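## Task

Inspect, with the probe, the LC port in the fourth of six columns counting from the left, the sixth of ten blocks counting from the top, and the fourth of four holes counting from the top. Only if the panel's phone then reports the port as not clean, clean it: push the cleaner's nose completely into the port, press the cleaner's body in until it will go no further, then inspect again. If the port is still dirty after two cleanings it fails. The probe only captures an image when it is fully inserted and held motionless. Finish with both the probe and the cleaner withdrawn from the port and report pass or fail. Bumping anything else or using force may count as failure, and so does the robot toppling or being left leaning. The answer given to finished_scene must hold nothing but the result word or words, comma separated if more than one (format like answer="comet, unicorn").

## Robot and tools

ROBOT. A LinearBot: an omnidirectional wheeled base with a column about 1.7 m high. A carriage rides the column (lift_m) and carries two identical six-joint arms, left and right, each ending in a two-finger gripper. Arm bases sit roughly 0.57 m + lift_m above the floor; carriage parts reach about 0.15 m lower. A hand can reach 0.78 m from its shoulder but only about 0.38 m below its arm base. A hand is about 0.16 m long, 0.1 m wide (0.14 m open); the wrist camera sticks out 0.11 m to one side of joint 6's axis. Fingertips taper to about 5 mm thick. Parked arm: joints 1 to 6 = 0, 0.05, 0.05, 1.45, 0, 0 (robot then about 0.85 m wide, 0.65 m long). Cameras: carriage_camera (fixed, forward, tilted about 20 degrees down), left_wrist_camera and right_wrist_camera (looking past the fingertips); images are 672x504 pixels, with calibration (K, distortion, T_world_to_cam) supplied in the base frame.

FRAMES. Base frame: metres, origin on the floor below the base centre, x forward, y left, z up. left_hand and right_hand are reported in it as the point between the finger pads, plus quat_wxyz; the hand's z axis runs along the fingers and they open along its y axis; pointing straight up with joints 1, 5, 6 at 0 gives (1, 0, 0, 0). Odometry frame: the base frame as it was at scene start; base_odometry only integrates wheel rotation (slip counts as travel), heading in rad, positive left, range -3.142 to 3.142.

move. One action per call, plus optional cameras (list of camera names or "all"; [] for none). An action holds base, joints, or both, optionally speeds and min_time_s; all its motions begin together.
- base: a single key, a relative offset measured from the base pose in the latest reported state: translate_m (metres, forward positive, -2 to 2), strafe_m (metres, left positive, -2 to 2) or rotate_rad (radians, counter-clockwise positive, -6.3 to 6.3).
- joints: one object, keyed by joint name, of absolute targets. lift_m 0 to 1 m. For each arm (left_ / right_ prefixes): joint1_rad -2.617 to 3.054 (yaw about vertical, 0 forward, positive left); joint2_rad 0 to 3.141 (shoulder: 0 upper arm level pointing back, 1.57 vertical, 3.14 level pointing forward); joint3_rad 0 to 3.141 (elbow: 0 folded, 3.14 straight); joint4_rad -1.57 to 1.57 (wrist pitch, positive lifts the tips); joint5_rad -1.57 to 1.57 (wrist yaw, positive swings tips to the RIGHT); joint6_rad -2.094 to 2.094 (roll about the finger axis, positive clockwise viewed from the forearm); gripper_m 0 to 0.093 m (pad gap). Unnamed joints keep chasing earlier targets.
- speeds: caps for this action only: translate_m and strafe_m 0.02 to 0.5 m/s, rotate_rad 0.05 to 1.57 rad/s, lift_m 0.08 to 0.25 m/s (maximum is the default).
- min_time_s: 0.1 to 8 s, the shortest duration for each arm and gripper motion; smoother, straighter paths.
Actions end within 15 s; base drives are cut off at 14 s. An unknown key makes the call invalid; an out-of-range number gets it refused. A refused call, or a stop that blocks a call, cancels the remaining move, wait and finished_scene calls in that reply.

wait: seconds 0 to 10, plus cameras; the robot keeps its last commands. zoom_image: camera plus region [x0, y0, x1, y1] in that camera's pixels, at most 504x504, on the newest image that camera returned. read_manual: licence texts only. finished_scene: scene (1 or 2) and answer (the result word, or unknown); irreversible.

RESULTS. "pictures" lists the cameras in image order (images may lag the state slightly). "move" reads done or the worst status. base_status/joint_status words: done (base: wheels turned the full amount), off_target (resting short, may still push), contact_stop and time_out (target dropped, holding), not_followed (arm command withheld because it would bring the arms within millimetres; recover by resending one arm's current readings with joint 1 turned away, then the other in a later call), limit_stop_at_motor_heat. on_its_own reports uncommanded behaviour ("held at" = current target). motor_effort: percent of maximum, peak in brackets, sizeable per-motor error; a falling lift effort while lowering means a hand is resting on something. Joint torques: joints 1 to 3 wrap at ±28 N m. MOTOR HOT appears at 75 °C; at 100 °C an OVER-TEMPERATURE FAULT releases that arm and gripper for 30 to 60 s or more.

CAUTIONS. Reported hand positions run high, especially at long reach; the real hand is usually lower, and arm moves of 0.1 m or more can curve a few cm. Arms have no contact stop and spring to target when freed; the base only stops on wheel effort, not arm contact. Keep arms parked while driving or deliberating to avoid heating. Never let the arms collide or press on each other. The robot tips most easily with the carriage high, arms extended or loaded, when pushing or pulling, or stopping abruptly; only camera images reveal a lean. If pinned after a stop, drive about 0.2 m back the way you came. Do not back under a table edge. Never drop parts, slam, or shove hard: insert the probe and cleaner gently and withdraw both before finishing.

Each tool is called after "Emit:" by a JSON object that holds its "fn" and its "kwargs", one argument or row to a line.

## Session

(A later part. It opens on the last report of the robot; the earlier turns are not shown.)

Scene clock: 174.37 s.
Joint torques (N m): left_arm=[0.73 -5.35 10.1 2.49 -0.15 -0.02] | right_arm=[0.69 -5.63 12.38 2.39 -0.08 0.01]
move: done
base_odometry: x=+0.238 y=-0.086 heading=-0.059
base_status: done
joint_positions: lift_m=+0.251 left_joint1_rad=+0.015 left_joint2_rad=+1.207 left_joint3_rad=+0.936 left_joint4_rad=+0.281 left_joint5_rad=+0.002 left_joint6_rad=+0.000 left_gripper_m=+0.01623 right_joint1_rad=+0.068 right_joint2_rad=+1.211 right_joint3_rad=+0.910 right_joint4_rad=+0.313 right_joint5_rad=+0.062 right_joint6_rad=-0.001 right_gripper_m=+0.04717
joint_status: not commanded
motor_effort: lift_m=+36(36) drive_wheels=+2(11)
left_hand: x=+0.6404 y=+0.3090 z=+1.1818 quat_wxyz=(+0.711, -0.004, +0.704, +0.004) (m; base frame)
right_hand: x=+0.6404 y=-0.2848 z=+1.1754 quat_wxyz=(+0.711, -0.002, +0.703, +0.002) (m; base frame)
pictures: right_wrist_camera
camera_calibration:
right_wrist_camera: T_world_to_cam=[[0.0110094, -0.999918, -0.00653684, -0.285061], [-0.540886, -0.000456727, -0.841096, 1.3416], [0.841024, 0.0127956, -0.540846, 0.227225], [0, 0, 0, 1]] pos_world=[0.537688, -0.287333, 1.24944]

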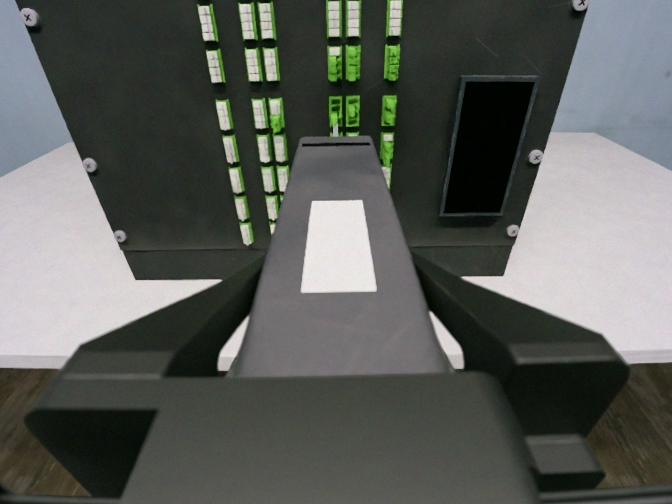

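Emit:
{"fn": "move", "kwargs": {
  "joints": {"right_joint5_rad":0.053},
  "cameras": []
}}

Emit:
{"fn": "move", "kwargs": {
  "base": {"translate_m":0.004},
  "speeds": {"translate_m":0.04},
  "cameras": ["right_wrist_camera"]
}}

Emit:
{"fn": "zoom_image", "kwargs": {
  "camera": "right_wrist_camera",
  "region": [310, 82, 370, 142]
}}

Scene clock: 180.23 s.
Joint torques (N m): left_arm=[0.7 -5.34 10.09 2.5 -0.15 -0.03] | right_arm=[0.58 -5.67 12.31 2.39 -0.14 0.01]
move: done
base_odometry: x=+0.238 y=-0.086 heading=-0.059
base_status: not commanded
joint_positions: lift_m=+0.251 left_joint1_rad=+0.015 left_joint2_rad=+1.207 left_joint3_rad=+0.936 left_joint4_rad=+0.281 left_joint5_rad=+0.002 left_joint6_rad=+0.000 left_gripper_m=+0.01623 right_joint1_rad=+0.068 right_joint2_rad=+1.211 right_joint3_rad=+0.910 right_joint4_rad=+0.313 right_joint5_rad=+0.061 right_joint6_rad=-0.001 right_gripper_m=+0.04717
joint_status: all done
motor_effort: lift_m=+35(36) drive_wheels=+2(2)
left_hand: x=+0.6404 y=+0.3090 z=+1.1818 quat_wxyz=(+0.711, -0.004, +0.704, +0.004) (m; base frame)
right_hand: x=+0.6404 y=-0.2847 z=+1.1754 quat_wxyz=(+0.711, -0.003, +0.703, +0.003) (m; base frame)
pictures: none
No camera images: "cameras" was empty.

Scene clock: 180.87 s.
Joint torques (N m): left_arm=[0.7 -5.3 10.09 2.52 -0.15 -0.03] | right_arm=[0.57 -4.86 12.25 2.48 -0.21 0.01]
move: done
base_odometry: x=+0.242 y=-0.086 heading=-0.059
base_status: done
joint_positions: lift_m=+0.251 left_joint1_rad=+0.015 left_joint2_rad=+1.207 left_joint3_rad=+0.936 left_joint4_rad=+0.281 left_joint5_rad=+0.002 left_joint6_rad=+0.000 left_gripper_m=+0.01623 right_joint1_rad=+0.068 right_joint2_rad=+1.201 right_joint3_rad=+0.910 right_joint4_rad=+0.303 right_joint5_rad=+0.061 right_joint6_rad=-0.001 right_gripper_m=+0.04717
joint_status: not commanded
motor_effort: lift_m=+35(36) drive_wheels=+2(9)
left_hand: x=+0.6403 y=+0.3090 z=+1.1821 quat_wxyz=(+0.711, -0.004, +0.703, +0.004) (m; base frame)
right_hand: x=+0.6381 y=-0.2849 z=+1.1770 quat_wxyz=(+0.712, -0.003, +0.703, +0.003) (m; base frame)
pictures: right_wrist_camera
camera_calibration:
right_wrist_camera: T_world_to_cam=[[0.0118169, -0.999909, -0.00657234, -0.285514], [-0.540578, -0.000858742, -0.841294, 1.34167], [0.841211, 0.0134943, -0.540538, 0.229739], [0, 0, 0, 1]] pos_world=[0.53539, -0.287436, 1.25104]

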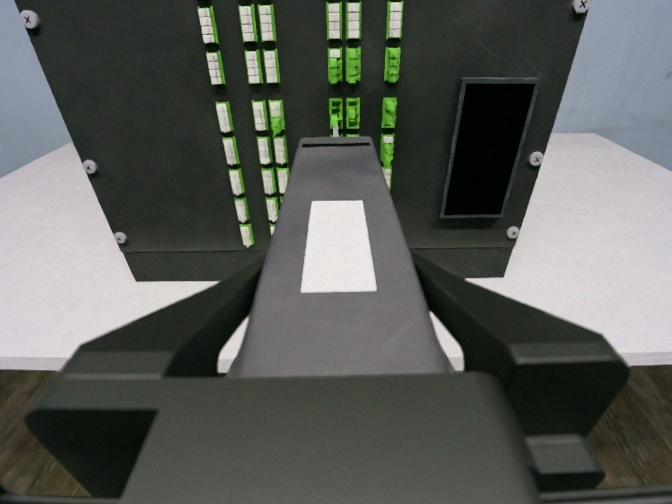

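Scaled by 8.400 from the camera's 672x504 image, which has a finer 960x720 frame.

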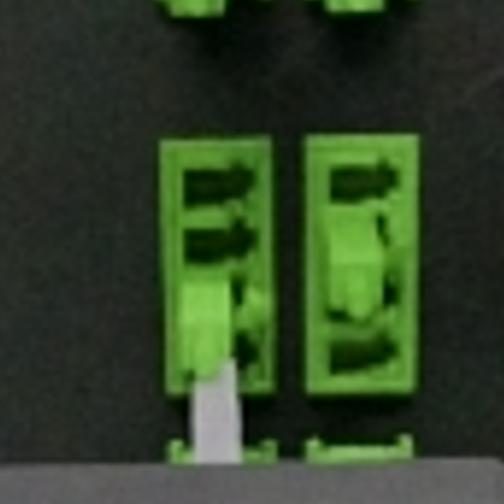

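Emit:
{"fn": "move", "kwargs": {
  "base": {"translate_m":-0.012},
  "speeds": {"translate_m":0.04},
  "cameras": []
}}

Emit:
{"fn": "move", "kwargs": {
  "joints": {"right_joint1_rad":0.0775,"lift_m":0.2503,"right_joint4_rad":0.38,"right_joint2_rad":1.183,"right_joint3_rad":0.95},
  "cameras": []
}}

Emit:
{"fn": "move", "kwargs": {
  "base": {"translate_m":0.006},
  "speeds": {"translate_m":0.04},
  "cameras": ["right_wrist_camera"]
}}

Emit:
{"fn": "zoom_image", "kwargs": {
  "camera": "right_wrist_camera",
  "region": [315, 87, 355, 137]
}}

Scene clock: 202.53 s.
Joint torques (N m): left_arm=[0.79 -5.14 10.06 2.5 -0.15 -0.02] | right_arm=[0.42 -4.89 12.3 2.43 -0.14 0]
move: done
base_odometry: x=+0.230 y=-0.086 heading=-0.059
base_status: done
joint_positions: lift_m=+0.251 left_joint1_rad=+0.015 left_joint2_rad=+1.207 left_joint3_rad=+0.936 left_joint4_rad=+0.281 left_joint5_rad=+0.002 left_joint6_rad=+0.000 left_gripper_m=+0.01623 right_joint1_rad=+0.068 right_joint2_rad=+1.201 right_joint3_rad=+0.910 right_joint4_rad=+0.307 right_joint5_rad=+0.061 right_joint6_rad=-0.001 right_gripper_m=+0.04717
joint_status: not commanded
motor_effort: lift_m=+35(35) drive_wheels=-2(14)
left_hand: x=+0.6403 y=+0.3090 z=+1.1821 quat_wxyz=(+0.711, -0.004, +0.703, +0.004) (m; base frame)
right_hand: x=+0.6380 y=-0.2849 z=+1.1780 quat_wxyz=(+0.713, -0.003, +0.701, +0.003) (m; base frame)
pictures: none
No camera images: "cameras" was empty.

Scene clock: 202.93 s.
Joint torques (N m): left_arm=[0.7 -5.24 10 2.5 -0.15 -0.02] | right_arm=[1.14 -4.83 12.33 2.39 -0.14 0.01]
move: off_target
base_odometry: x=+0.230 y=-0.086 heading=-0.059
base_status: not commanded
joint_positions: lift_m=+0.250 left_joint1_rad=+0.015 left_joint2_rad=+1.207 left_joint3_rad=+0.936 left_joint4_rad=+0.282 left_joint5_rad=+0.002 left_joint6_rad=+0.000 left_gripper_m=+0.01623 right_joint1_rad=+0.071 right_joint2_rad=+1.201 right_joint3_rad=+0.910 right_joint4_rad=+0.308 right_joint5_rad=+0.061 right_joint6_rad=-0.001 right_gripper_m=+0.04717
joint_status: right_joint4_rad off_target (ended at +0.308, target +0.380); the others done
motor_effort: lift_m=+35(36) drive_wheels=-2(2)
left_hand: x=+0.6403 y=+0.3090 z=+1.1815 quat_wxyz=(+0.711, -0.004, +0.703, +0.004) (m; base frame)
right_hand: x=+0.6380 y=-0.2837 z=+1.1776 quat_wxyz=(+0.713, -0.004, +0.701, +0.004) (m; base frame)
pictures: none
No camera images: "cameras" was empty.

Scene clock: 203.53 s.
Joint torques (N m): left_arm=[0.79 -5.29 9.88 2.5 -0.15 -0.02] | right_arm=[1.14 -3.6 12.44 2.46 -0.18 0.01]
move: done
base_odometry: x=+0.236 y=-0.086 heading=-0.059
base_status: done
joint_positions: lift_m=+0.250 left_joint1_rad=+0.015 left_joint2_rad=+1.207 left_joint3_rad=+0.936 left_joint4_rad=+0.282 left_joint5_rad=+0.002 left_joint6_rad=+0.000 left_gripper_m=+0.01623 right_joint1_rad=+0.071 right_joint2_rad=+1.188 right_joint3_rad=+0.910 right_joint4_rad=+0.295 right_joint5_rad=+0.062 right_joint6_rad=-0.001 right_gripper_m=+0.04717
joint_status: not commanded
motor_effort: lift_m=+35(35) drive_wheels=+1(10)
left_hand: x=+0.6403 y=+0.3090 z=+1.1815 quat_wxyz=(+0.711, -0.004, +0.703, +0.004) (m; base frame)
right_hand: x=+0.6350 y=-0.2842 z=+1.1795 quat_wxyz=(+0.713, -0.003, +0.701, +0.003) (m; base frame)
pictures: right_wrist_camera
camera_calibration:
right_wrist_camera: T_world_to_cam=[[0.0129912, -0.999893, -0.00676781, -0.285339], [-0.536714, -0.00126227, -0.843763, 1.34237], [0.843664, 0.0145939, -0.536673, 0.227908], [0, 0, 0, 1]] pos_world=[0.531897, -0.28694, 1.25302]

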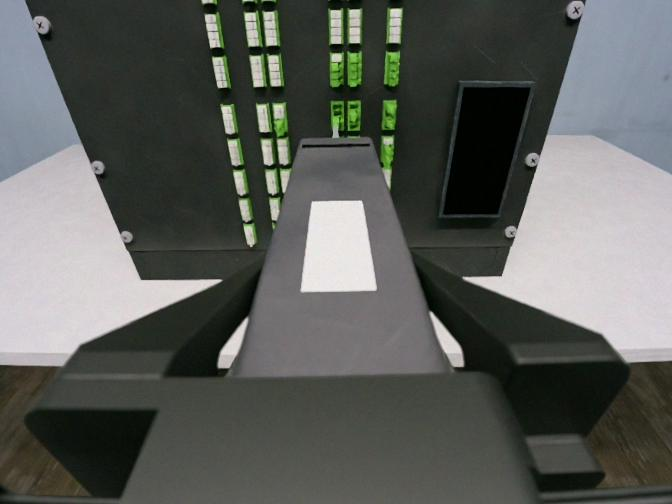

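Scaled by 10.080 from the camera's 672x504 image, which has a finer 960x720 frame.

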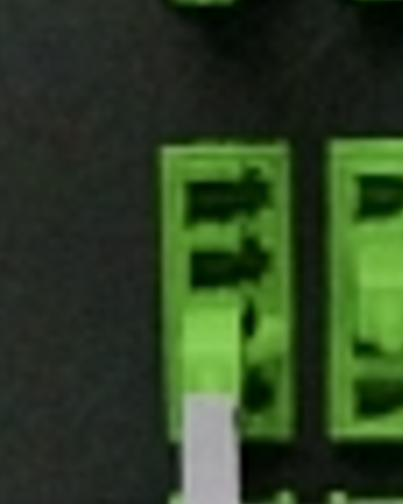

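Emit:
{"fn": "move", "kwargs": {
  "base": {"translate_m":-0.015},
  "speeds": {"translate_m":0.04},
  "cameras": []
}}

Emit:
{"fn": "move", "kwargs": {
  "joints": {"right_joint2_rad":1.206},
  "cameras": ["right_wrist_camera"]
}}

Emit:
{"fn": "zoom_image", "kwargs": {
  "camera": "right_wrist_camera",
  "region": [315, 87, 355, 137]
}}

Scene clock: 212.43 s.
Joint torques (N m): left_arm=[0.7 -5.33 10.07 2.46 -0.15 -0.03] | right_arm=[1.09 -3.78 12.3 2.41 -0.16 0.01]
move: done
base_odometry: x=+0.221 y=-0.085 heading=-0.059
base_status: done
joint_positions: lift_m=+0.250 left_joint1_rad=+0.015 left_joint2_rad=+1.207 left_joint3_rad=+0.936 left_joint4_rad=+0.282 left_joint5_rad=+0.002 left_joint6_rad=+0.000 left_gripper_m=+0.01623 right_joint1_rad=+0.071 right_joint2_rad=+1.188 right_joint3_rad=+0.910 right_joint4_rad=+0.303 right_joint5_rad=+0.062 right_joint6_rad=-0.001 right_gripper_m=+0.04717
joint_status: not commanded
motor_effort: lift_m=+35(35) drive_wheels=-5(11)
left_hand: x=+0.6403 y=+0.3090 z=+1.1815 quat_wxyz=(+0.711, -0.004, +0.703, +0.004) (m; base frame)
right_hand: x=+0.6349 y=-0.2841 z=+1.1816 quat_wxyz=(+0.716, -0.003, +0.698, +0.003) (m; base frame)
pictures: none
No camera images: "cameras" was empty.

Scene clock: 212.97 s.
Joint torques (N m): left_arm=[0.69 -5.33 10.06 2.48 -0.15 -0.02] | right_arm=[1.16 -3.62 12.25 2.41 -0.15 0.01]
move: done
base_odometry: x=+0.221 y=-0.085 heading=-0.059
base_status: not commanded
joint_positions: lift_m=+0.250 left_joint1_rad=+0.015 left_joint2_rad=+1.207 left_joint3_rad=+0.936 left_joint4_rad=+0.282 left_joint5_rad=+0.002 left_joint6_rad=+0.000 left_gripper_m=+0.01623 right_joint1_rad=+0.071 right_joint2_rad=+1.208 right_joint3_rad=+0.910 right_joint4_rad=+0.305 right_joint5_rad=+0.062 right_joint6_rad=-0.001 right_gripper_m=+0.04717
joint_status: all done
motor_effort: lift_m=+35(35) drive_wheels=+2(5)
left_hand: x=+0.6403 y=+0.3090 z=+1.1815 quat_wxyz=(+0.711, -0.004, +0.703, +0.004) (m; base frame)
right_hand: x=+0.6397 y=-0.2838 z=+1.1740 quat_wxyz=(+0.710, -0.003, +0.704, +0.003) (m; base frame)
pictures: right_wrist_camera
camera_calibration:
right_wrist_camera: T_world_to_cam=[[0.0133044, -0.999892, -0.00630403, -0.28579], [-0.544757, -0.00196139, -0.838591, 1.33922], [0.838488, 0.0145911, -0.544724, 0.23371], [0, 0, 0, 1]] pos_world=[0.537387, -0.286542, 1.24856]

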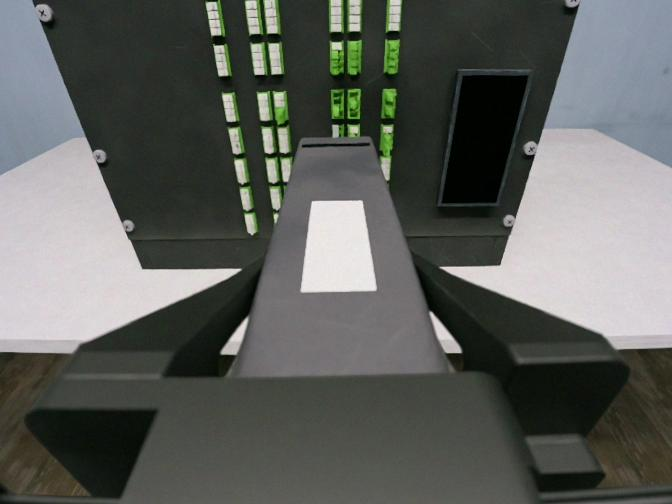

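Scaled by 10.080 from the camera's 672x504 image, which has a finer 960x720 frame.

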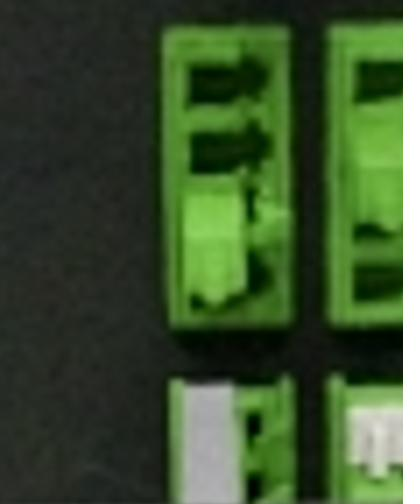

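Emit:
{"fn": "move", "kwargs": {
  "base": {"translate_m":0.01},
  "speeds": {"translate_m":0.04},
  "joints": {"lift_m":0.2526},
  "cameras": ["right_wrist_camera"]
}}

Emit:
{"fn": "zoom_image", "kwargs": {
  "camera": "right_wrist_camera",
  "region": [315, 87, 355, 137]
}}

Scene clock: 220.53 s.
Joint torques (N m): left_arm=[0.61 -5.18 10.09 2.46 -0.15 -0.03] | right_arm=[1.17 -3.75 12.33 2.37 -0.16 0]
move: done
base_odometry: x=+0.231 y=-0.086 heading=-0.059
base_status: done
joint_positions: lift_m=+0.253 left_joint1_rad=+0.015 left_joint2_rad=+1.205 left_joint3_rad=+0.936 left_joint4_rad=+0.283 left_joint5_rad=+0.002 left_joint6_rad=+0.000 left_gripper_m=+0.01623 right_joint1_rad=+0.071 right_joint2_rad=+1.209 right_joint3_rad=+0.910 right_joint4_rad=+0.310 right_joint5_rad=+0.062 right_joint6_rad=-0.001 right_gripper_m=+0.04717
joint_status: all done
motor_effort: lift_m=+35(40) drive_wheels=-3(10)
left_hand: x=+0.6400 y=+0.3090 z=+1.1848 quat_wxyz=(+0.712, -0.004, +0.702, +0.004) (m; base frame)
right_hand: x=+0.6399 y=-0.2837 z=+1.1772 quat_wxyz=(+0.711, -0.003, +0.703, +0.003) (m; base frame)
pictures: right_wrist_camera
camera_calibration:
right_wrist_camera: T_world_to_cam=[[0.0136661, -0.999886, -0.00646876, -0.285759], [-0.541588, -0.00196374, -0.840642, 1.34236], [0.840533, 0.0149917, -0.541553, 0.230355], [0, 0, 0, 1]] pos_world=[0.537292, -0.286544, 1.25135]

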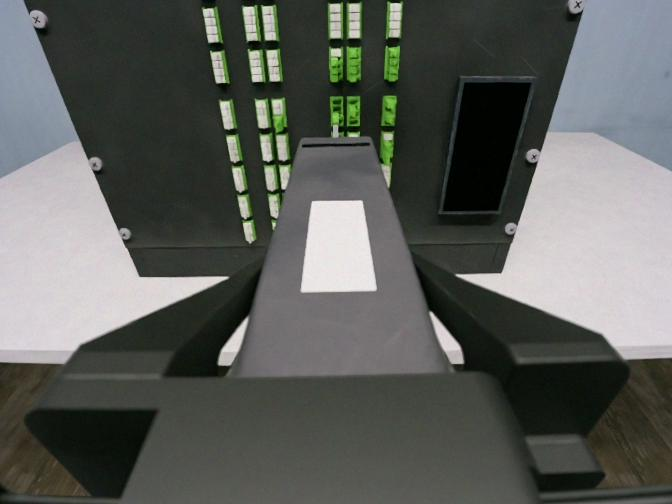

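Scaled by 10.080 from the camera's 672x504 image, which has a finer 960x720 frame.

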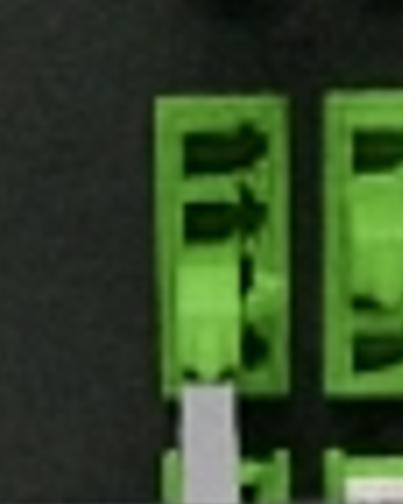

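Emit:
{"fn": "move", "kwargs": {
  "joints": {"lift_m":0.251},
  "cameras": ["right_wrist_camera"]
}}

Emit:
{"fn": "zoom_image", "kwargs": {
  "camera": "right_wrist_camera",
  "region": [315, 87, 355, 137]
}}

Emit:
{"fn": "move", "kwargs": {
  "base": {"translate_m":0.004},
  "speeds": {"translate_m":0.03},
  "cameras": ["right_wrist_camera"]
}}

Emit:
{"fn": "zoom_image", "kwargs": {
  "camera": "right_wrist_camera",
  "region": [315, 87, 355, 137]
}}

Scene clock: 228.47 s.
Joint torques (N m): left_arm=[0.69 -5.16 10.18 2.46 -0.15 -0.02] | right_arm=[1.22 -3.64 12.26 2.41 -0.15 0]
move: done
base_odometry: x=+0.231 y=-0.086 heading=-0.059
base_status: not commanded
joint_positions: lift_m=+0.251 left_joint1_rad=+0.015 left_joint2_rad=+1.205 left_joint3_rad=+0.936 left_joint4_rad=+0.283 left_joint5_rad=+0.002 left_joint6_rad=+0.000 left_gripper_m=+0.01623 right_joint1_rad=+0.071 right_joint2_rad=+1.209 right_joint3_rad=+0.910 right_joint4_rad=+0.308 right_joint5_rad=+0.062 right_joint6_rad=-0.001 right_gripper_m=+0.04717
joint_status: all done
motor_effort: lift_m=+35(35) drive_wheels=+0(3)
left_hand: x=+0.6400 y=+0.3090 z=+1.1829 quat_wxyz=(+0.712, -0.004, +0.702, +0.004) (m; base frame)
right_hand: x=+0.6400 y=-0.2837 z=+1.1750 quat_wxyz=(+0.710, -0.003, +0.704, +0.003) (m; base frame)
pictures: right_wrist_camera
camera_calibration:
right_wrist_camera: T_world_to_cam=[[0.0137079, -0.999885, -0.00640998, -0.285871], [-0.543172, -0.00206404, -0.839619, 1.34034], [0.839509, 0.0149911, -0.543138, 0.23164], [0, 0, 0, 1]] pos_world=[0.53749, -0.286544, 1.24935]

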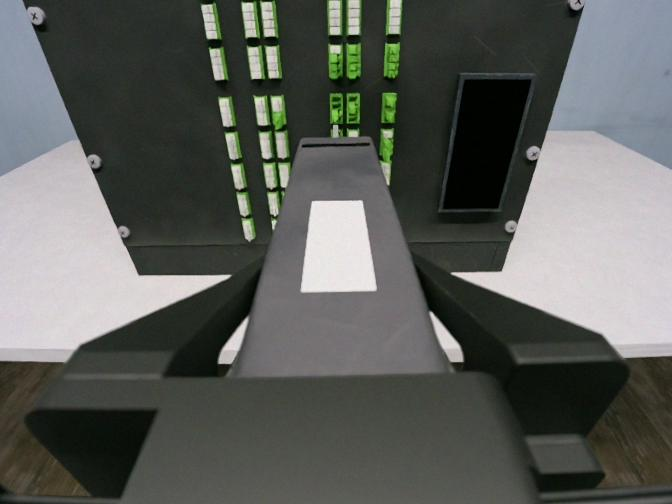

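Scaled by 10.080 from the camera's 672x504 image, which has a finer 960x720 frame.

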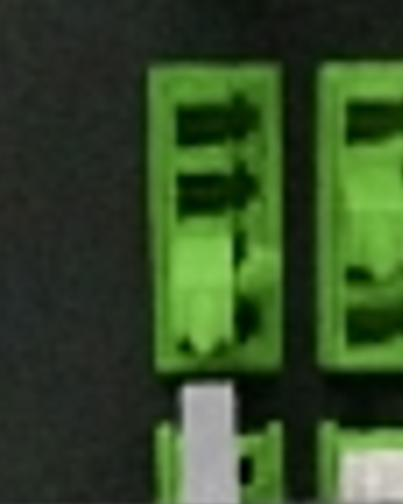

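Scene clock: 229.23 s.
Joint torques (N m): left_arm=[0.69 -5.15 10.14 2.47 -0.15 -0.02] | right_arm=[1.09 -4.07 12.38 2.37 -0.16 0.01]
move: done
base_odometry: x=+0.235 y=-0.086 heading=-0.060
base_status: done
joint_positions: lift_m=+0.251 left_joint1_rad=+0.015 left_joint2_rad=+1.205 left_joint3_rad=+0.936 left_joint4_rad=+0.281 left_joint5_rad=+0.002 left_joint6_rad=+0.000 left_gripper_m=+0.01623 right_joint1_rad=+0.071 right_joint2_rad=+1.212 right_joint3_rad=+0.910 right_joint4_rad=+0.309 right_joint5_rad=+0.062 right_joint6_rad=-0.001 right_gripper_m=+0.04717
joint_status: not commanded
motor_effort: lift_m=+35(35) drive_wheels=-5(12)
left_hand: x=+0.6400 y=+0.3090 z=+1.1826 quat_wxyz=(+0.711, -0.004, +0.703, +0.004) (m; base frame)
right_hand: x=+0.6407 y=-0.2837 z=+1.1740 quat_wxyz=(+0.710, -0.004, +0.705, +0.003) (m; base frame)
pictures: right_wrist_camera
camera_calibration:
right_wrist_camera: T_world_to_cam=[[0.0137167, -0.999887, -0.00622014, -0.28603], [-0.545055, -0.00226165, -0.838397, 1.33959], [0.838288, 0.0148903, -0.545025, 0.233439], [0, 0, 0, 1]] pos_world=[0.538388, -0.286444, 1.24856]

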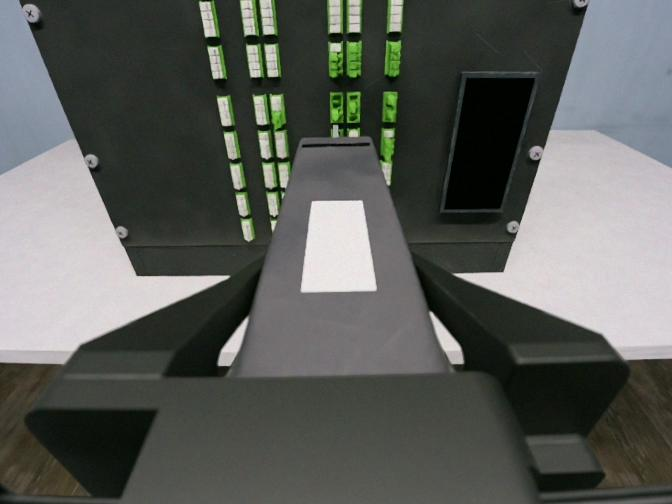

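Scaled by 10.080 from the camera's 672x504 image, which has a finer 960x720 frame.

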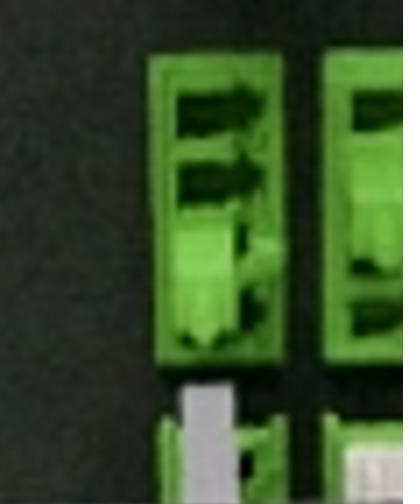

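Emit:
{"fn": "move", "kwargs": {
  "base": {"translate_m":-0.01},
  "speeds": {"translate_m":0.04},
  "joints": {"lift_m":0.2532,"right_joint1_rad":0.079},
  "cameras": []
}}

Emit:
{"fn": "move", "kwargs": {
  "base": {"translate_m":0.008},
  "speeds": {"translate_m":0.03},
  "cameras": ["right_wrist_camera"]
}}

Emit:
{"fn": "zoom_image", "kwargs": {
  "camera": "right_wrist_camera",
  "region": [315, 87, 355, 137]
}}

Scene clock: 242.33 s.
Joint torques (N m): left_arm=[0.79 -5.23 10.1 2.5 -0.15 -0.03] | right_arm=[1.22 -4.03 12.22 2.4 -0.15 0.01]
move: done
base_odometry: x=+0.225 y=-0.085 heading=-0.059
base_status: done
joint_positions: lift_m=+0.253 left_joint1_rad=+0.015 left_joint2_rad=+1.205 left_joint3_rad=+0.936 left_joint4_rad=+0.282 left_joint5_rad=+0.002 left_joint6_rad=+0.000 left_gripper_m=+0.01623 right_joint1_rad=+0.073 right_joint2_rad=+1.212 right_joint3_rad=+0.910 right_joint4_rad=+0.310 right_joint5_rad=+0.061 right_joint6_rad=-0.001 right_gripper_m=+0.04717
joint_status: all done
motor_effort: lift_m=+35(39) drive_wheels=+1(17)
left_hand: x=+0.6400 y=+0.3090 z=+1.1849 quat_wxyz=(+0.711, -0.004, +0.703, +0.004) (m; base frame)
right_hand: x=+0.6406 y=-0.2826 z=+1.1765 quat_wxyz=(+0.710, -0.004, +0.704, +0.004) (m; base frame)
pictures: none
No camera images: "cameras" was empty.

Scene clock: 243.03 s.
Joint torques (N m): left_arm=[0.75 -5.24 10.04 2.49 -0.15 -0.03] | right_arm=[0.87 -4.14 12.23 2.37 -0.15 0.01]
move: done
base_odometry: x=+0.233 y=-0.086 heading=-0.060
base_status: done
joint_positions: lift_m=+0.253 left_joint1_rad=+0.015 left_joint2_rad=+1.205 left_joint3_rad=+0.936 left_joint4_rad=+0.282 left_joint5_rad=+0.002 left_joint6_rad=+0.000 left_gripper_m=+0.01623 right_joint1_rad=+0.073 right_joint2_rad=+1.212 right_joint3_rad=+0.910 right_joint4_rad=+0.310 right_joint5_rad=+0.061 right_joint6_rad=-0.001 right_gripper_m=+0.04717
joint_status: not commanded
motor_effort: lift_m=+35(35) drive_wheels=-4(10)
left_hand: x=+0.6400 y=+0.3090 z=+1.1849 quat_wxyz=(+0.711, -0.004, +0.703, +0.004) (m; base frame)
right_hand: x=+0.6406 y=-0.2826 z=+1.1764 quat_wxyz=(+0.710, -0.004, +0.704, +0.004) (m; base frame)
pictures: right_wrist_camera
camera_calibration:
right_wrist_camera: T_world_to_cam=[[0.0163291, -0.999847, -0.00622744, -0.286611], [-0.544471, -0.00366789, -0.838772, 1.34122], [0.838621, 0.0170871, -0.544447, 0.234485], [0, 0, 0, 1]] pos_world=[0.538293, -0.285655, 1.25086]

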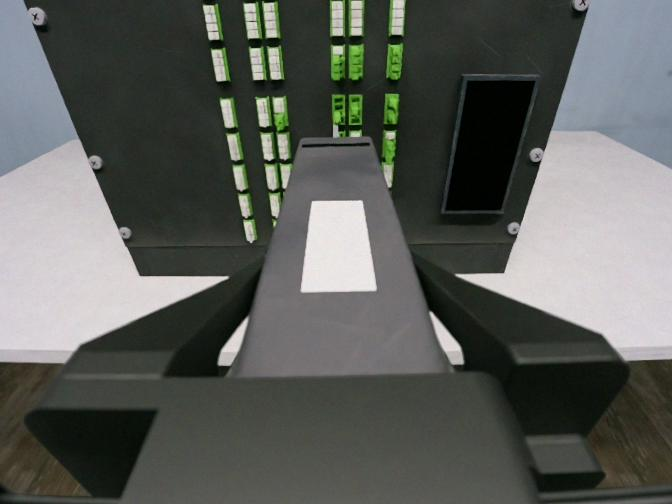

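Scaled by 10.080 from the camera's 672x504 image, which has a finer 960x720 frame.

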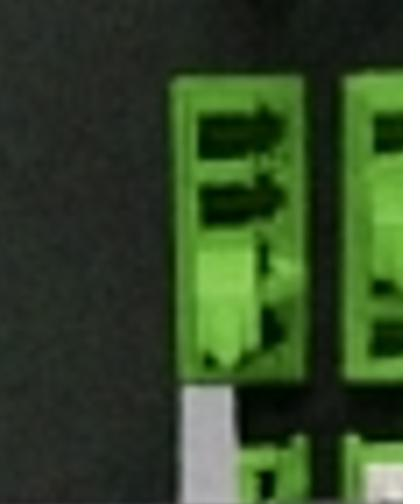

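Emit:
{"fn": "move", "kwargs": {
  "joints": {"lift_m":0.2537,"right_joint1_rad":0.0635},
  "cameras": ["right_wrist_camera"]
}}

Emit:
{"fn": "zoom_image", "kwargs": {
  "camera": "right_wrist_camera",
  "region": [315, 87, 355, 137]
}}

Scene clock: 249.10 s.
Joint torques (N m): left_arm=[0.69 -5.19 10.06 2.49 -0.15 -0.02] | right_arm=[-0.1 -3.85 12.25 2.32 -0.15 0]
move: done
base_odometry: x=+0.233 y=-0.086 heading=-0.060
base_status: not commanded
joint_positions: lift_m=+0.254 left_joint1_rad=+0.015 left_joint2_rad=+1.205 left_joint3_rad=+0.936 left_joint4_rad=+0.282 left_joint5_rad=+0.002 left_joint6_rad=+0.000 left_gripper_m=+0.01623 right_joint1_rad=+0.070 right_joint2_rad=+1.212 right_joint3_rad=+0.910 right_joint4_rad=+0.310 right_joint5_rad=+0.061 right_joint6_rad=-0.001 right_gripper_m=+0.04717
joint_status: all done
motor_effort: lift_m=+35(37) drive_wheels=+0(4)
left_hand: x=+0.6400 y=+0.3090 z=+1.1853 quat_wxyz=(+0.711, -0.004, +0.703, +0.004) (m; base frame)
right_hand: x=+0.6407 y=-0.2839 z=+1.1767 quat_wxyz=(+0.710, -0.003, +0.704, +0.003) (m; base frame)
pictures: right_wrist_camera
camera_calibration:
right_wrist_camera: T_world_to_cam=[[0.0133044, -0.999892, -0.00630403, -0.285886], [-0.544757, -0.00196139, -0.838591, 1.34203], [0.838488, 0.0145911, -0.544724, 0.234344], [0, 0, 0, 1]] pos_world=[0.538387, -0.286642, 1.25126]

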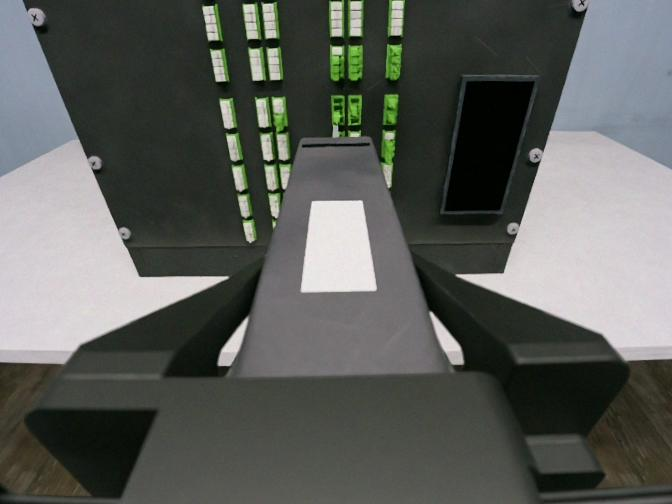

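Scaled by 10.080 from the camera's 672x504 image, which has a finer 960x720 frame.

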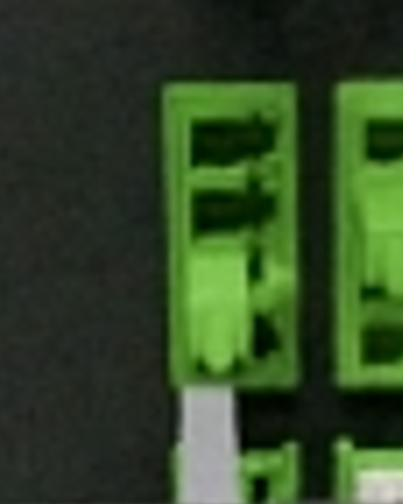

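Emit:
{"fn": "move", "kwargs": {
  "base": {"translate_m":0.004},
  "speeds": {"translate_m":0.03},
  "cameras": ["right_wrist_camera"]
}}

Emit:
{"fn": "zoom_image", "kwargs": {
  "camera": "right_wrist_camera",
  "region": [315, 87, 355, 137]
}}

Scene clock: 254.07 s.
Joint torques (N m): left_arm=[0.72 -5.35 10.18 2.49 -0.15 -0.02] | right_arm=[-0.1 -3.97 12.23 2.37 -0.15 0.01]
move: done
base_odometry: x=+0.237 y=-0.086 heading=-0.060
base_status: done
joint_positions: lift_m=+0.254 left_joint1_rad=+0.015 left_joint2_rad=+1.205 left_joint3_rad=+0.936 left_joint4_rad=+0.281 left_joint5_rad=+0.002 left_joint6_rad=+0.000 left_gripper_m=+0.01623 right_joint1_rad=+0.070 right_joint2_rad=+1.213 right_joint3_rad=+0.910 right_joint4_rad=+0.310 right_joint5_rad=+0.061 right_joint6_rad=-0.001 right_gripper_m=+0.04717
joint_status: not commanded
motor_effort: lift_m=+35(35) drive_wheels=+2(12)
left_hand: x=+0.6399 y=+0.3090 z=+1.1854 quat_wxyz=(+0.711, -0.004, +0.703, +0.004) (m; base frame)
right_hand: x=+0.6410 y=-0.2838 z=+1.1764 quat_wxyz=(+0.710, -0.004, +0.705, +0.003) (m; base frame)
pictures: right_wrist_camera
camera_calibration:
right_wrist_camera: T_world_to_cam=[[0.0136316, -0.999888, -0.00617162, -0.286235], [-0.545403, -0.00226208, -0.838171, 1.34168], [0.838063, 0.0147916, -0.545373, 0.235029], [0, 0, 0, 1]] pos_world=[0.538687, -0.286644, 1.25096]

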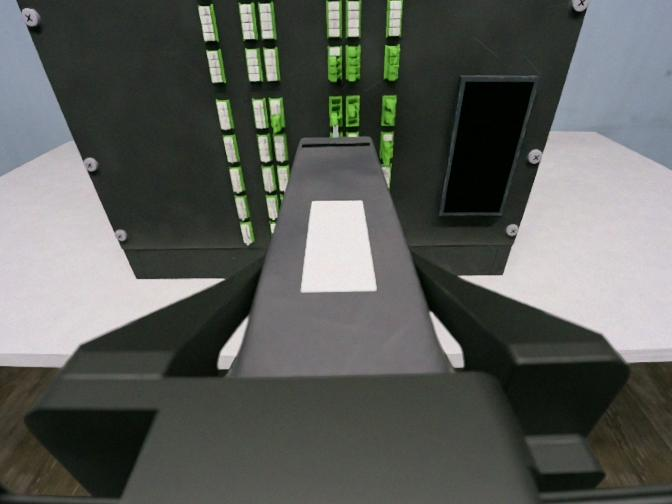

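Scaled by 10.080 from the camera's 672x504 image, which has a finer 960x720 frame.

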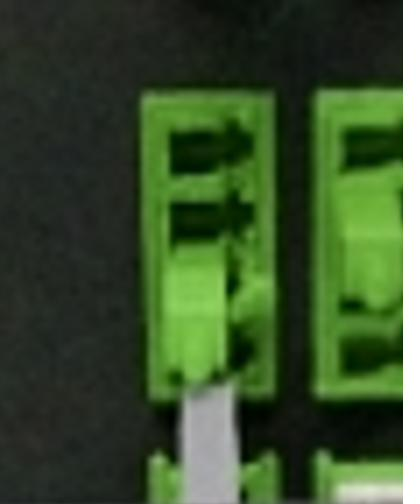

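Emit:
{"fn": "move", "kwargs": {
  "joints": {"right_joint1_rad":0.077},
  "cameras": ["right_wrist_camera"]
}}

Emit:
{"fn": "zoom_image", "kwargs": {
  "camera": "right_wrist_camera",
  "region": [315, 87, 355, 137]
}}

Emit:
{"fn": "move", "kwargs": {
  "base": {"translate_m":0.003},
  "speeds": {"translate_m":0.03},
  "cameras": ["right_wrist_camera"]
}}

Emit:
{"fn": "zoom_image", "kwargs": {
  "camera": "right_wrist_camera",
  "region": [315, 87, 355, 137]
}}

Scene clock: 263.13 s.
Joint torques (N m): left_arm=[0.7 -5.14 10.1 2.5 -0.15 -0.03] | right_arm=[1.18 -4.12 12.3 2.37 -0.16 0.01]
move: done
base_odometry: x=+0.237 y=-0.086 heading=-0.060
base_status: not commanded
joint_positions: lift_m=+0.254 left_joint1_rad=+0.015 left_joint2_rad=+1.205 left_joint3_rad=+0.936 left_joint4_rad=+0.281 left_joint5_rad=+0.002 left_joint6_rad=+0.000 left_gripper_m=+0.01623 right_joint1_rad=+0.070 right_joint2_rad=+1.213 right_joint3_rad=+0.910 right_joint4_rad=+0.310 right_joint5_rad=+0.061 right_joint6_rad=-0.001 right_gripper_m=+0.04717
joint_status: all done
motor_effort: lift_m=+35(35) drive_wheels=+2(2)
left_hand: x=+0.6399 y=+0.3090 z=+1.1854 quat_wxyz=(+0.711, -0.004, +0.703, +0.004) (m; base frame)
right_hand: x=+0.6410 y=-0.2838 z=+1.1764 quat_wxyz=(+0.710, -0.004, +0.705, +0.003) (m; base frame)
pictures: right_wrist_camera
camera_calibration:
right_wrist_camera: T_world_to_cam=[[0.0136316, -0.999888, -0.00617162, -0.286235], [-0.545403, -0.00226208, -0.838171, 1.34168], [0.838063, 0.0147916, -0.545373, 0.235029], [0, 0, 0, 1]] pos_world=[0.538687, -0.286644, 1.25096]

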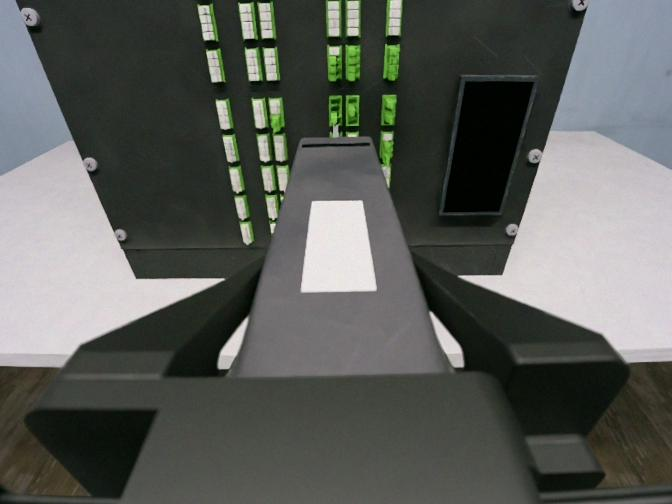

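Scaled by 10.080 from the camera's 672x504 image, which has a finer 960x720 frame.

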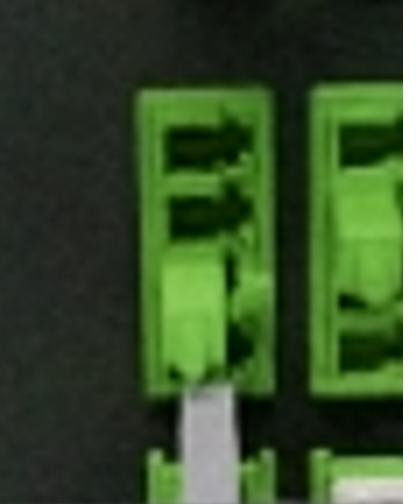

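Scene clock: 263.90 s.
Joint torques (N m): left_arm=[0.69 -5.11 10.09 2.5 -0.15 -0.03] | right_arm=[1.36 -4.25 12.3 2.4 -0.15 0.02]
move: done
base_odometry: x=+0.240 y=-0.087 heading=-0.060
base_status: done
joint_positions: lift_m=+0.254 left_joint1_rad=+0.015 left_joint2_rad=+1.205 left_joint3_rad=+0.936 left_joint4_rad=+0.281 left_joint5_rad=+0.002 left_joint6_rad=+0.000 left_gripper_m=+0.01623 right_joint1_rad=+0.070 right_joint2_rad=+1.214 right_joint3_rad=+0.910 right_joint4_rad=+0.310 right_joint5_rad=+0.061 right_joint6_rad=-0.001 right_gripper_m=+0.04717
joint_status: not commanded
motor_effort: lift_m=+35(35) drive_wheels=+2(11)
left_hand: x=+0.6398 y=+0.3090 z=+1.1856 quat_wxyz=(+0.711, -0.004, +0.703, +0.004) (m; base frame)
right_hand: x=+0.6410 y=-0.2838 z=+1.1762 quat_wxyz=(+0.709, -0.004, +0.705, +0.003) (m; base frame)
pictures: right_wrist_camera
camera_calibration:
right_wrist_camera: T_world_to_cam=[[0.0136293, -0.999888, -0.00617663, -0.286229], [-0.545705, -0.00226201, -0.837974, 1.34156], [0.837866, 0.0147917, -0.545675, 0.235376], [0, 0, 0, 1]] pos_world=[0.538787, -0.286644, 1.25087]

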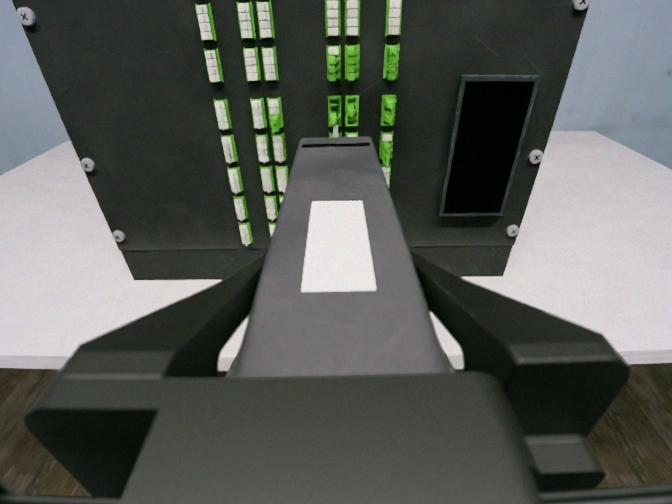

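Scaled by 10.080 from the camera's 672x504 image, which has a finer 960x720 frame.

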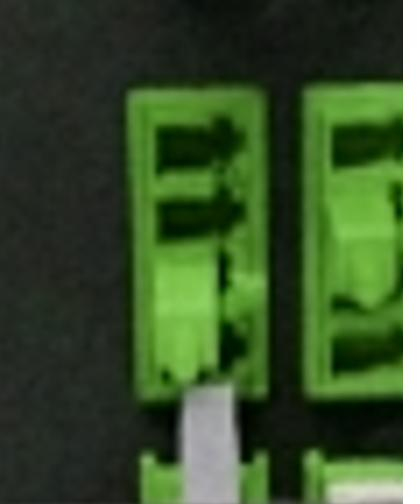

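Emit:
{"fn": "move", "kwargs": {
  "base": {"translate_m":-0.07},
  "speeds": {"translate_m":0.06},
  "cameras": []
}}

Emit:
{"fn": "move", "kwargs": {
  "base": {"translate_m":0.06},
  "speeds": {"translate_m":0.06},
  "cameras": ["right_wrist_camera"]
}}

Emit:
{"fn": "zoom_image", "kwargs": {
  "camera": "right_wrist_camera",
  "region": [315, 87, 355, 137]
}}

Emit:
{"fn": "move", "kwargs": {
  "base": {"translate_m":0.003},
  "speeds": {"translate_m":0.03},
  "cameras": ["right_wrist_camera"]
}}

Emit:
{"fn": "zoom_image", "kwargs": {
  "camera": "right_wrist_camera",
  "region": [315, 87, 355, 137]
}}

Scene clock: 275.47 s.
Joint torques (N m): left_arm=[0.65 -5.04 10.17 2.51 -0.15 -0.02] | right_arm=[1.18 -4.25 12.3 2.38 -0.15 0.01]
move: done
base_odometry: x=+0.171 y=-0.083 heading=-0.060
base_status: done
joint_positions: lift_m=+0.254 left_joint1_rad=+0.015 left_joint2_rad=+1.205 left_joint3_rad=+0.936 left_joint4_rad=+0.281 left_joint5_rad=+0.002 left_joint6_rad=+0.000 left_gripper_m=+0.01623 right_joint1_rad=+0.071 right_joint2_rad=+1.214 right_joint3_rad=+0.910 right_joint4_rad=+0.309 right_joint5_rad=+0.061 right_joint6_rad=-0.001 right_gripper_m=+0.04717
joint_status: not commanded
motor_effort: lift_m=+35(35) drive_wheels=-6(14)
left_hand: x=+0.6398 y=+0.3090 z=+1.1856 quat_wxyz=(+0.711, -0.004, +0.703, +0.004) (m; base frame)
right_hand: x=+0.6410 y=-0.2837 z=+1.1760 quat_wxyz=(+0.709, -0.004, +0.705, +0.003) (m; base frame)
pictures: none
No camera images: "cameras" was empty.

Scene clock: 277.00 s.
Joint torques (N m): left_arm=[0.7 -5.14 10.1 2.48 -0.15 -0.02] | right_arm=[1.14 -4.16 12.3 2.41 -0.14 0.01]
move: done
base_odometry: x=+0.230 y=-0.087 heading=-0.061
base_status: done
joint_positions: lift_m=+0.254 left_joint1_rad=+0.015 left_joint2_rad=+1.205 left_joint3_rad=+0.936 left_joint4_rad=+0.281 left_joint5_rad=+0.002 left_joint6_rad=+0.000 left_gripper_m=+0.01623 right_joint1_rad=+0.071 right_joint2_rad=+1.214 right_joint3_rad=+0.910 right_joint4_rad=+0.309 right_joint5_rad=+0.061 right_joint6_rad=-0.001 right_gripper_m=+0.04717
joint_status: not commanded
motor_effort: lift_m=+35(35) drive_wheels=-6(10)
left_hand: x=+0.6398 y=+0.3090 z=+1.1856 quat_wxyz=(+0.711, -0.004, +0.703, +0.004) (m; base frame)
right_hand: x=+0.6410 y=-0.2837 z=+1.1760 quat_wxyz=(+0.709, -0.004, +0.705, +0.003) (m; base frame)
pictures: right_wrist_camera
camera_calibration:
right_wrist_camera: T_world_to_cam=[[0.0140393, -0.999883, -0.00609793, -0.286351], [-0.546375, -0.00256377, -0.837536, 1.34127], [0.837423, 0.0150902, -0.546347, 0.236401], [0, 0, 0, 1]] pos_world=[0.538887, -0.286446, 1.25077]

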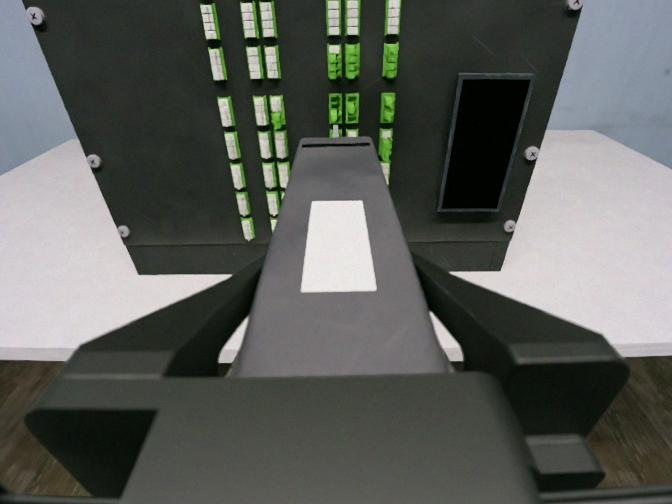

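Scaled by 10.080 from the camera's 672x504 image, which has a finer 960x720 frame.

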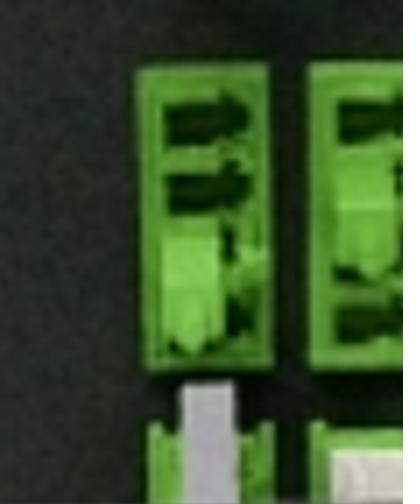

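Scene clock: 277.77 s.
Joint torques (N m): left_arm=[0.72 -5.16 10.1 2.49 -0.15 -0.02] | right_arm=[1.31 -4.16 12.3 2.37 -0.14 0]
move: done
base_odometry: x=+0.233 y=-0.087 heading=-0.061
base_status: done
joint_positions: lift_m=+0.254 left_joint1_rad=+0.015 left_joint2_rad=+1.205 left_joint3_rad=+0.936 left_joint4_rad=+0.281 left_joint5_rad=+0.002 left_joint6_rad=+0.000 left_gripper_m=+0.01623 right_joint1_rad=+0.071 right_joint2_rad=+1.214 right_joint3_rad=+0.910 right_joint4_rad=+0.309 right_joint5_rad=+0.061 right_joint6_rad=-0.001 right_gripper_m=+0.04717
joint_status: not commanded
motor_effort: lift_m=+35(35) drive_wheels=+2(12)
left_hand: x=+0.6398 y=+0.3090 z=+1.1856 quat_wxyz=(+0.711, -0.004, +0.703, +0.004) (m; base frame)
right_hand: x=+0.6410 y=-0.2837 z=+1.1760 quat_wxyz=(+0.709, -0.004, +0.705, +0.003) (m; base frame)
pictures: right_wrist_camera
camera_calibration:
right_wrist_camera: T_world_to_cam=[[0.0140393, -0.999883, -0.00609793, -0.286351], [-0.546375, -0.00256377, -0.837536, 1.34127], [0.837423, 0.0150902, -0.546347, 0.236401], [0, 0, 0, 1]] pos_world=[0.538887, -0.286446, 1.25077]

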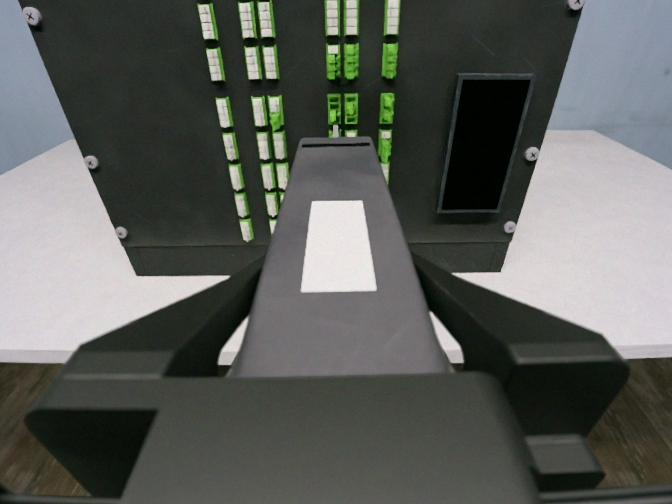

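Scaled by 10.080 from the camera's 672x504 image, which has a finer 960x720 frame.

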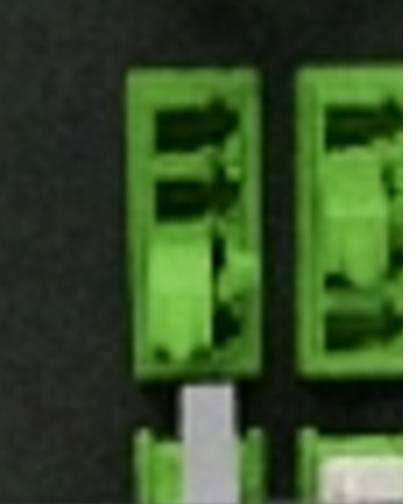

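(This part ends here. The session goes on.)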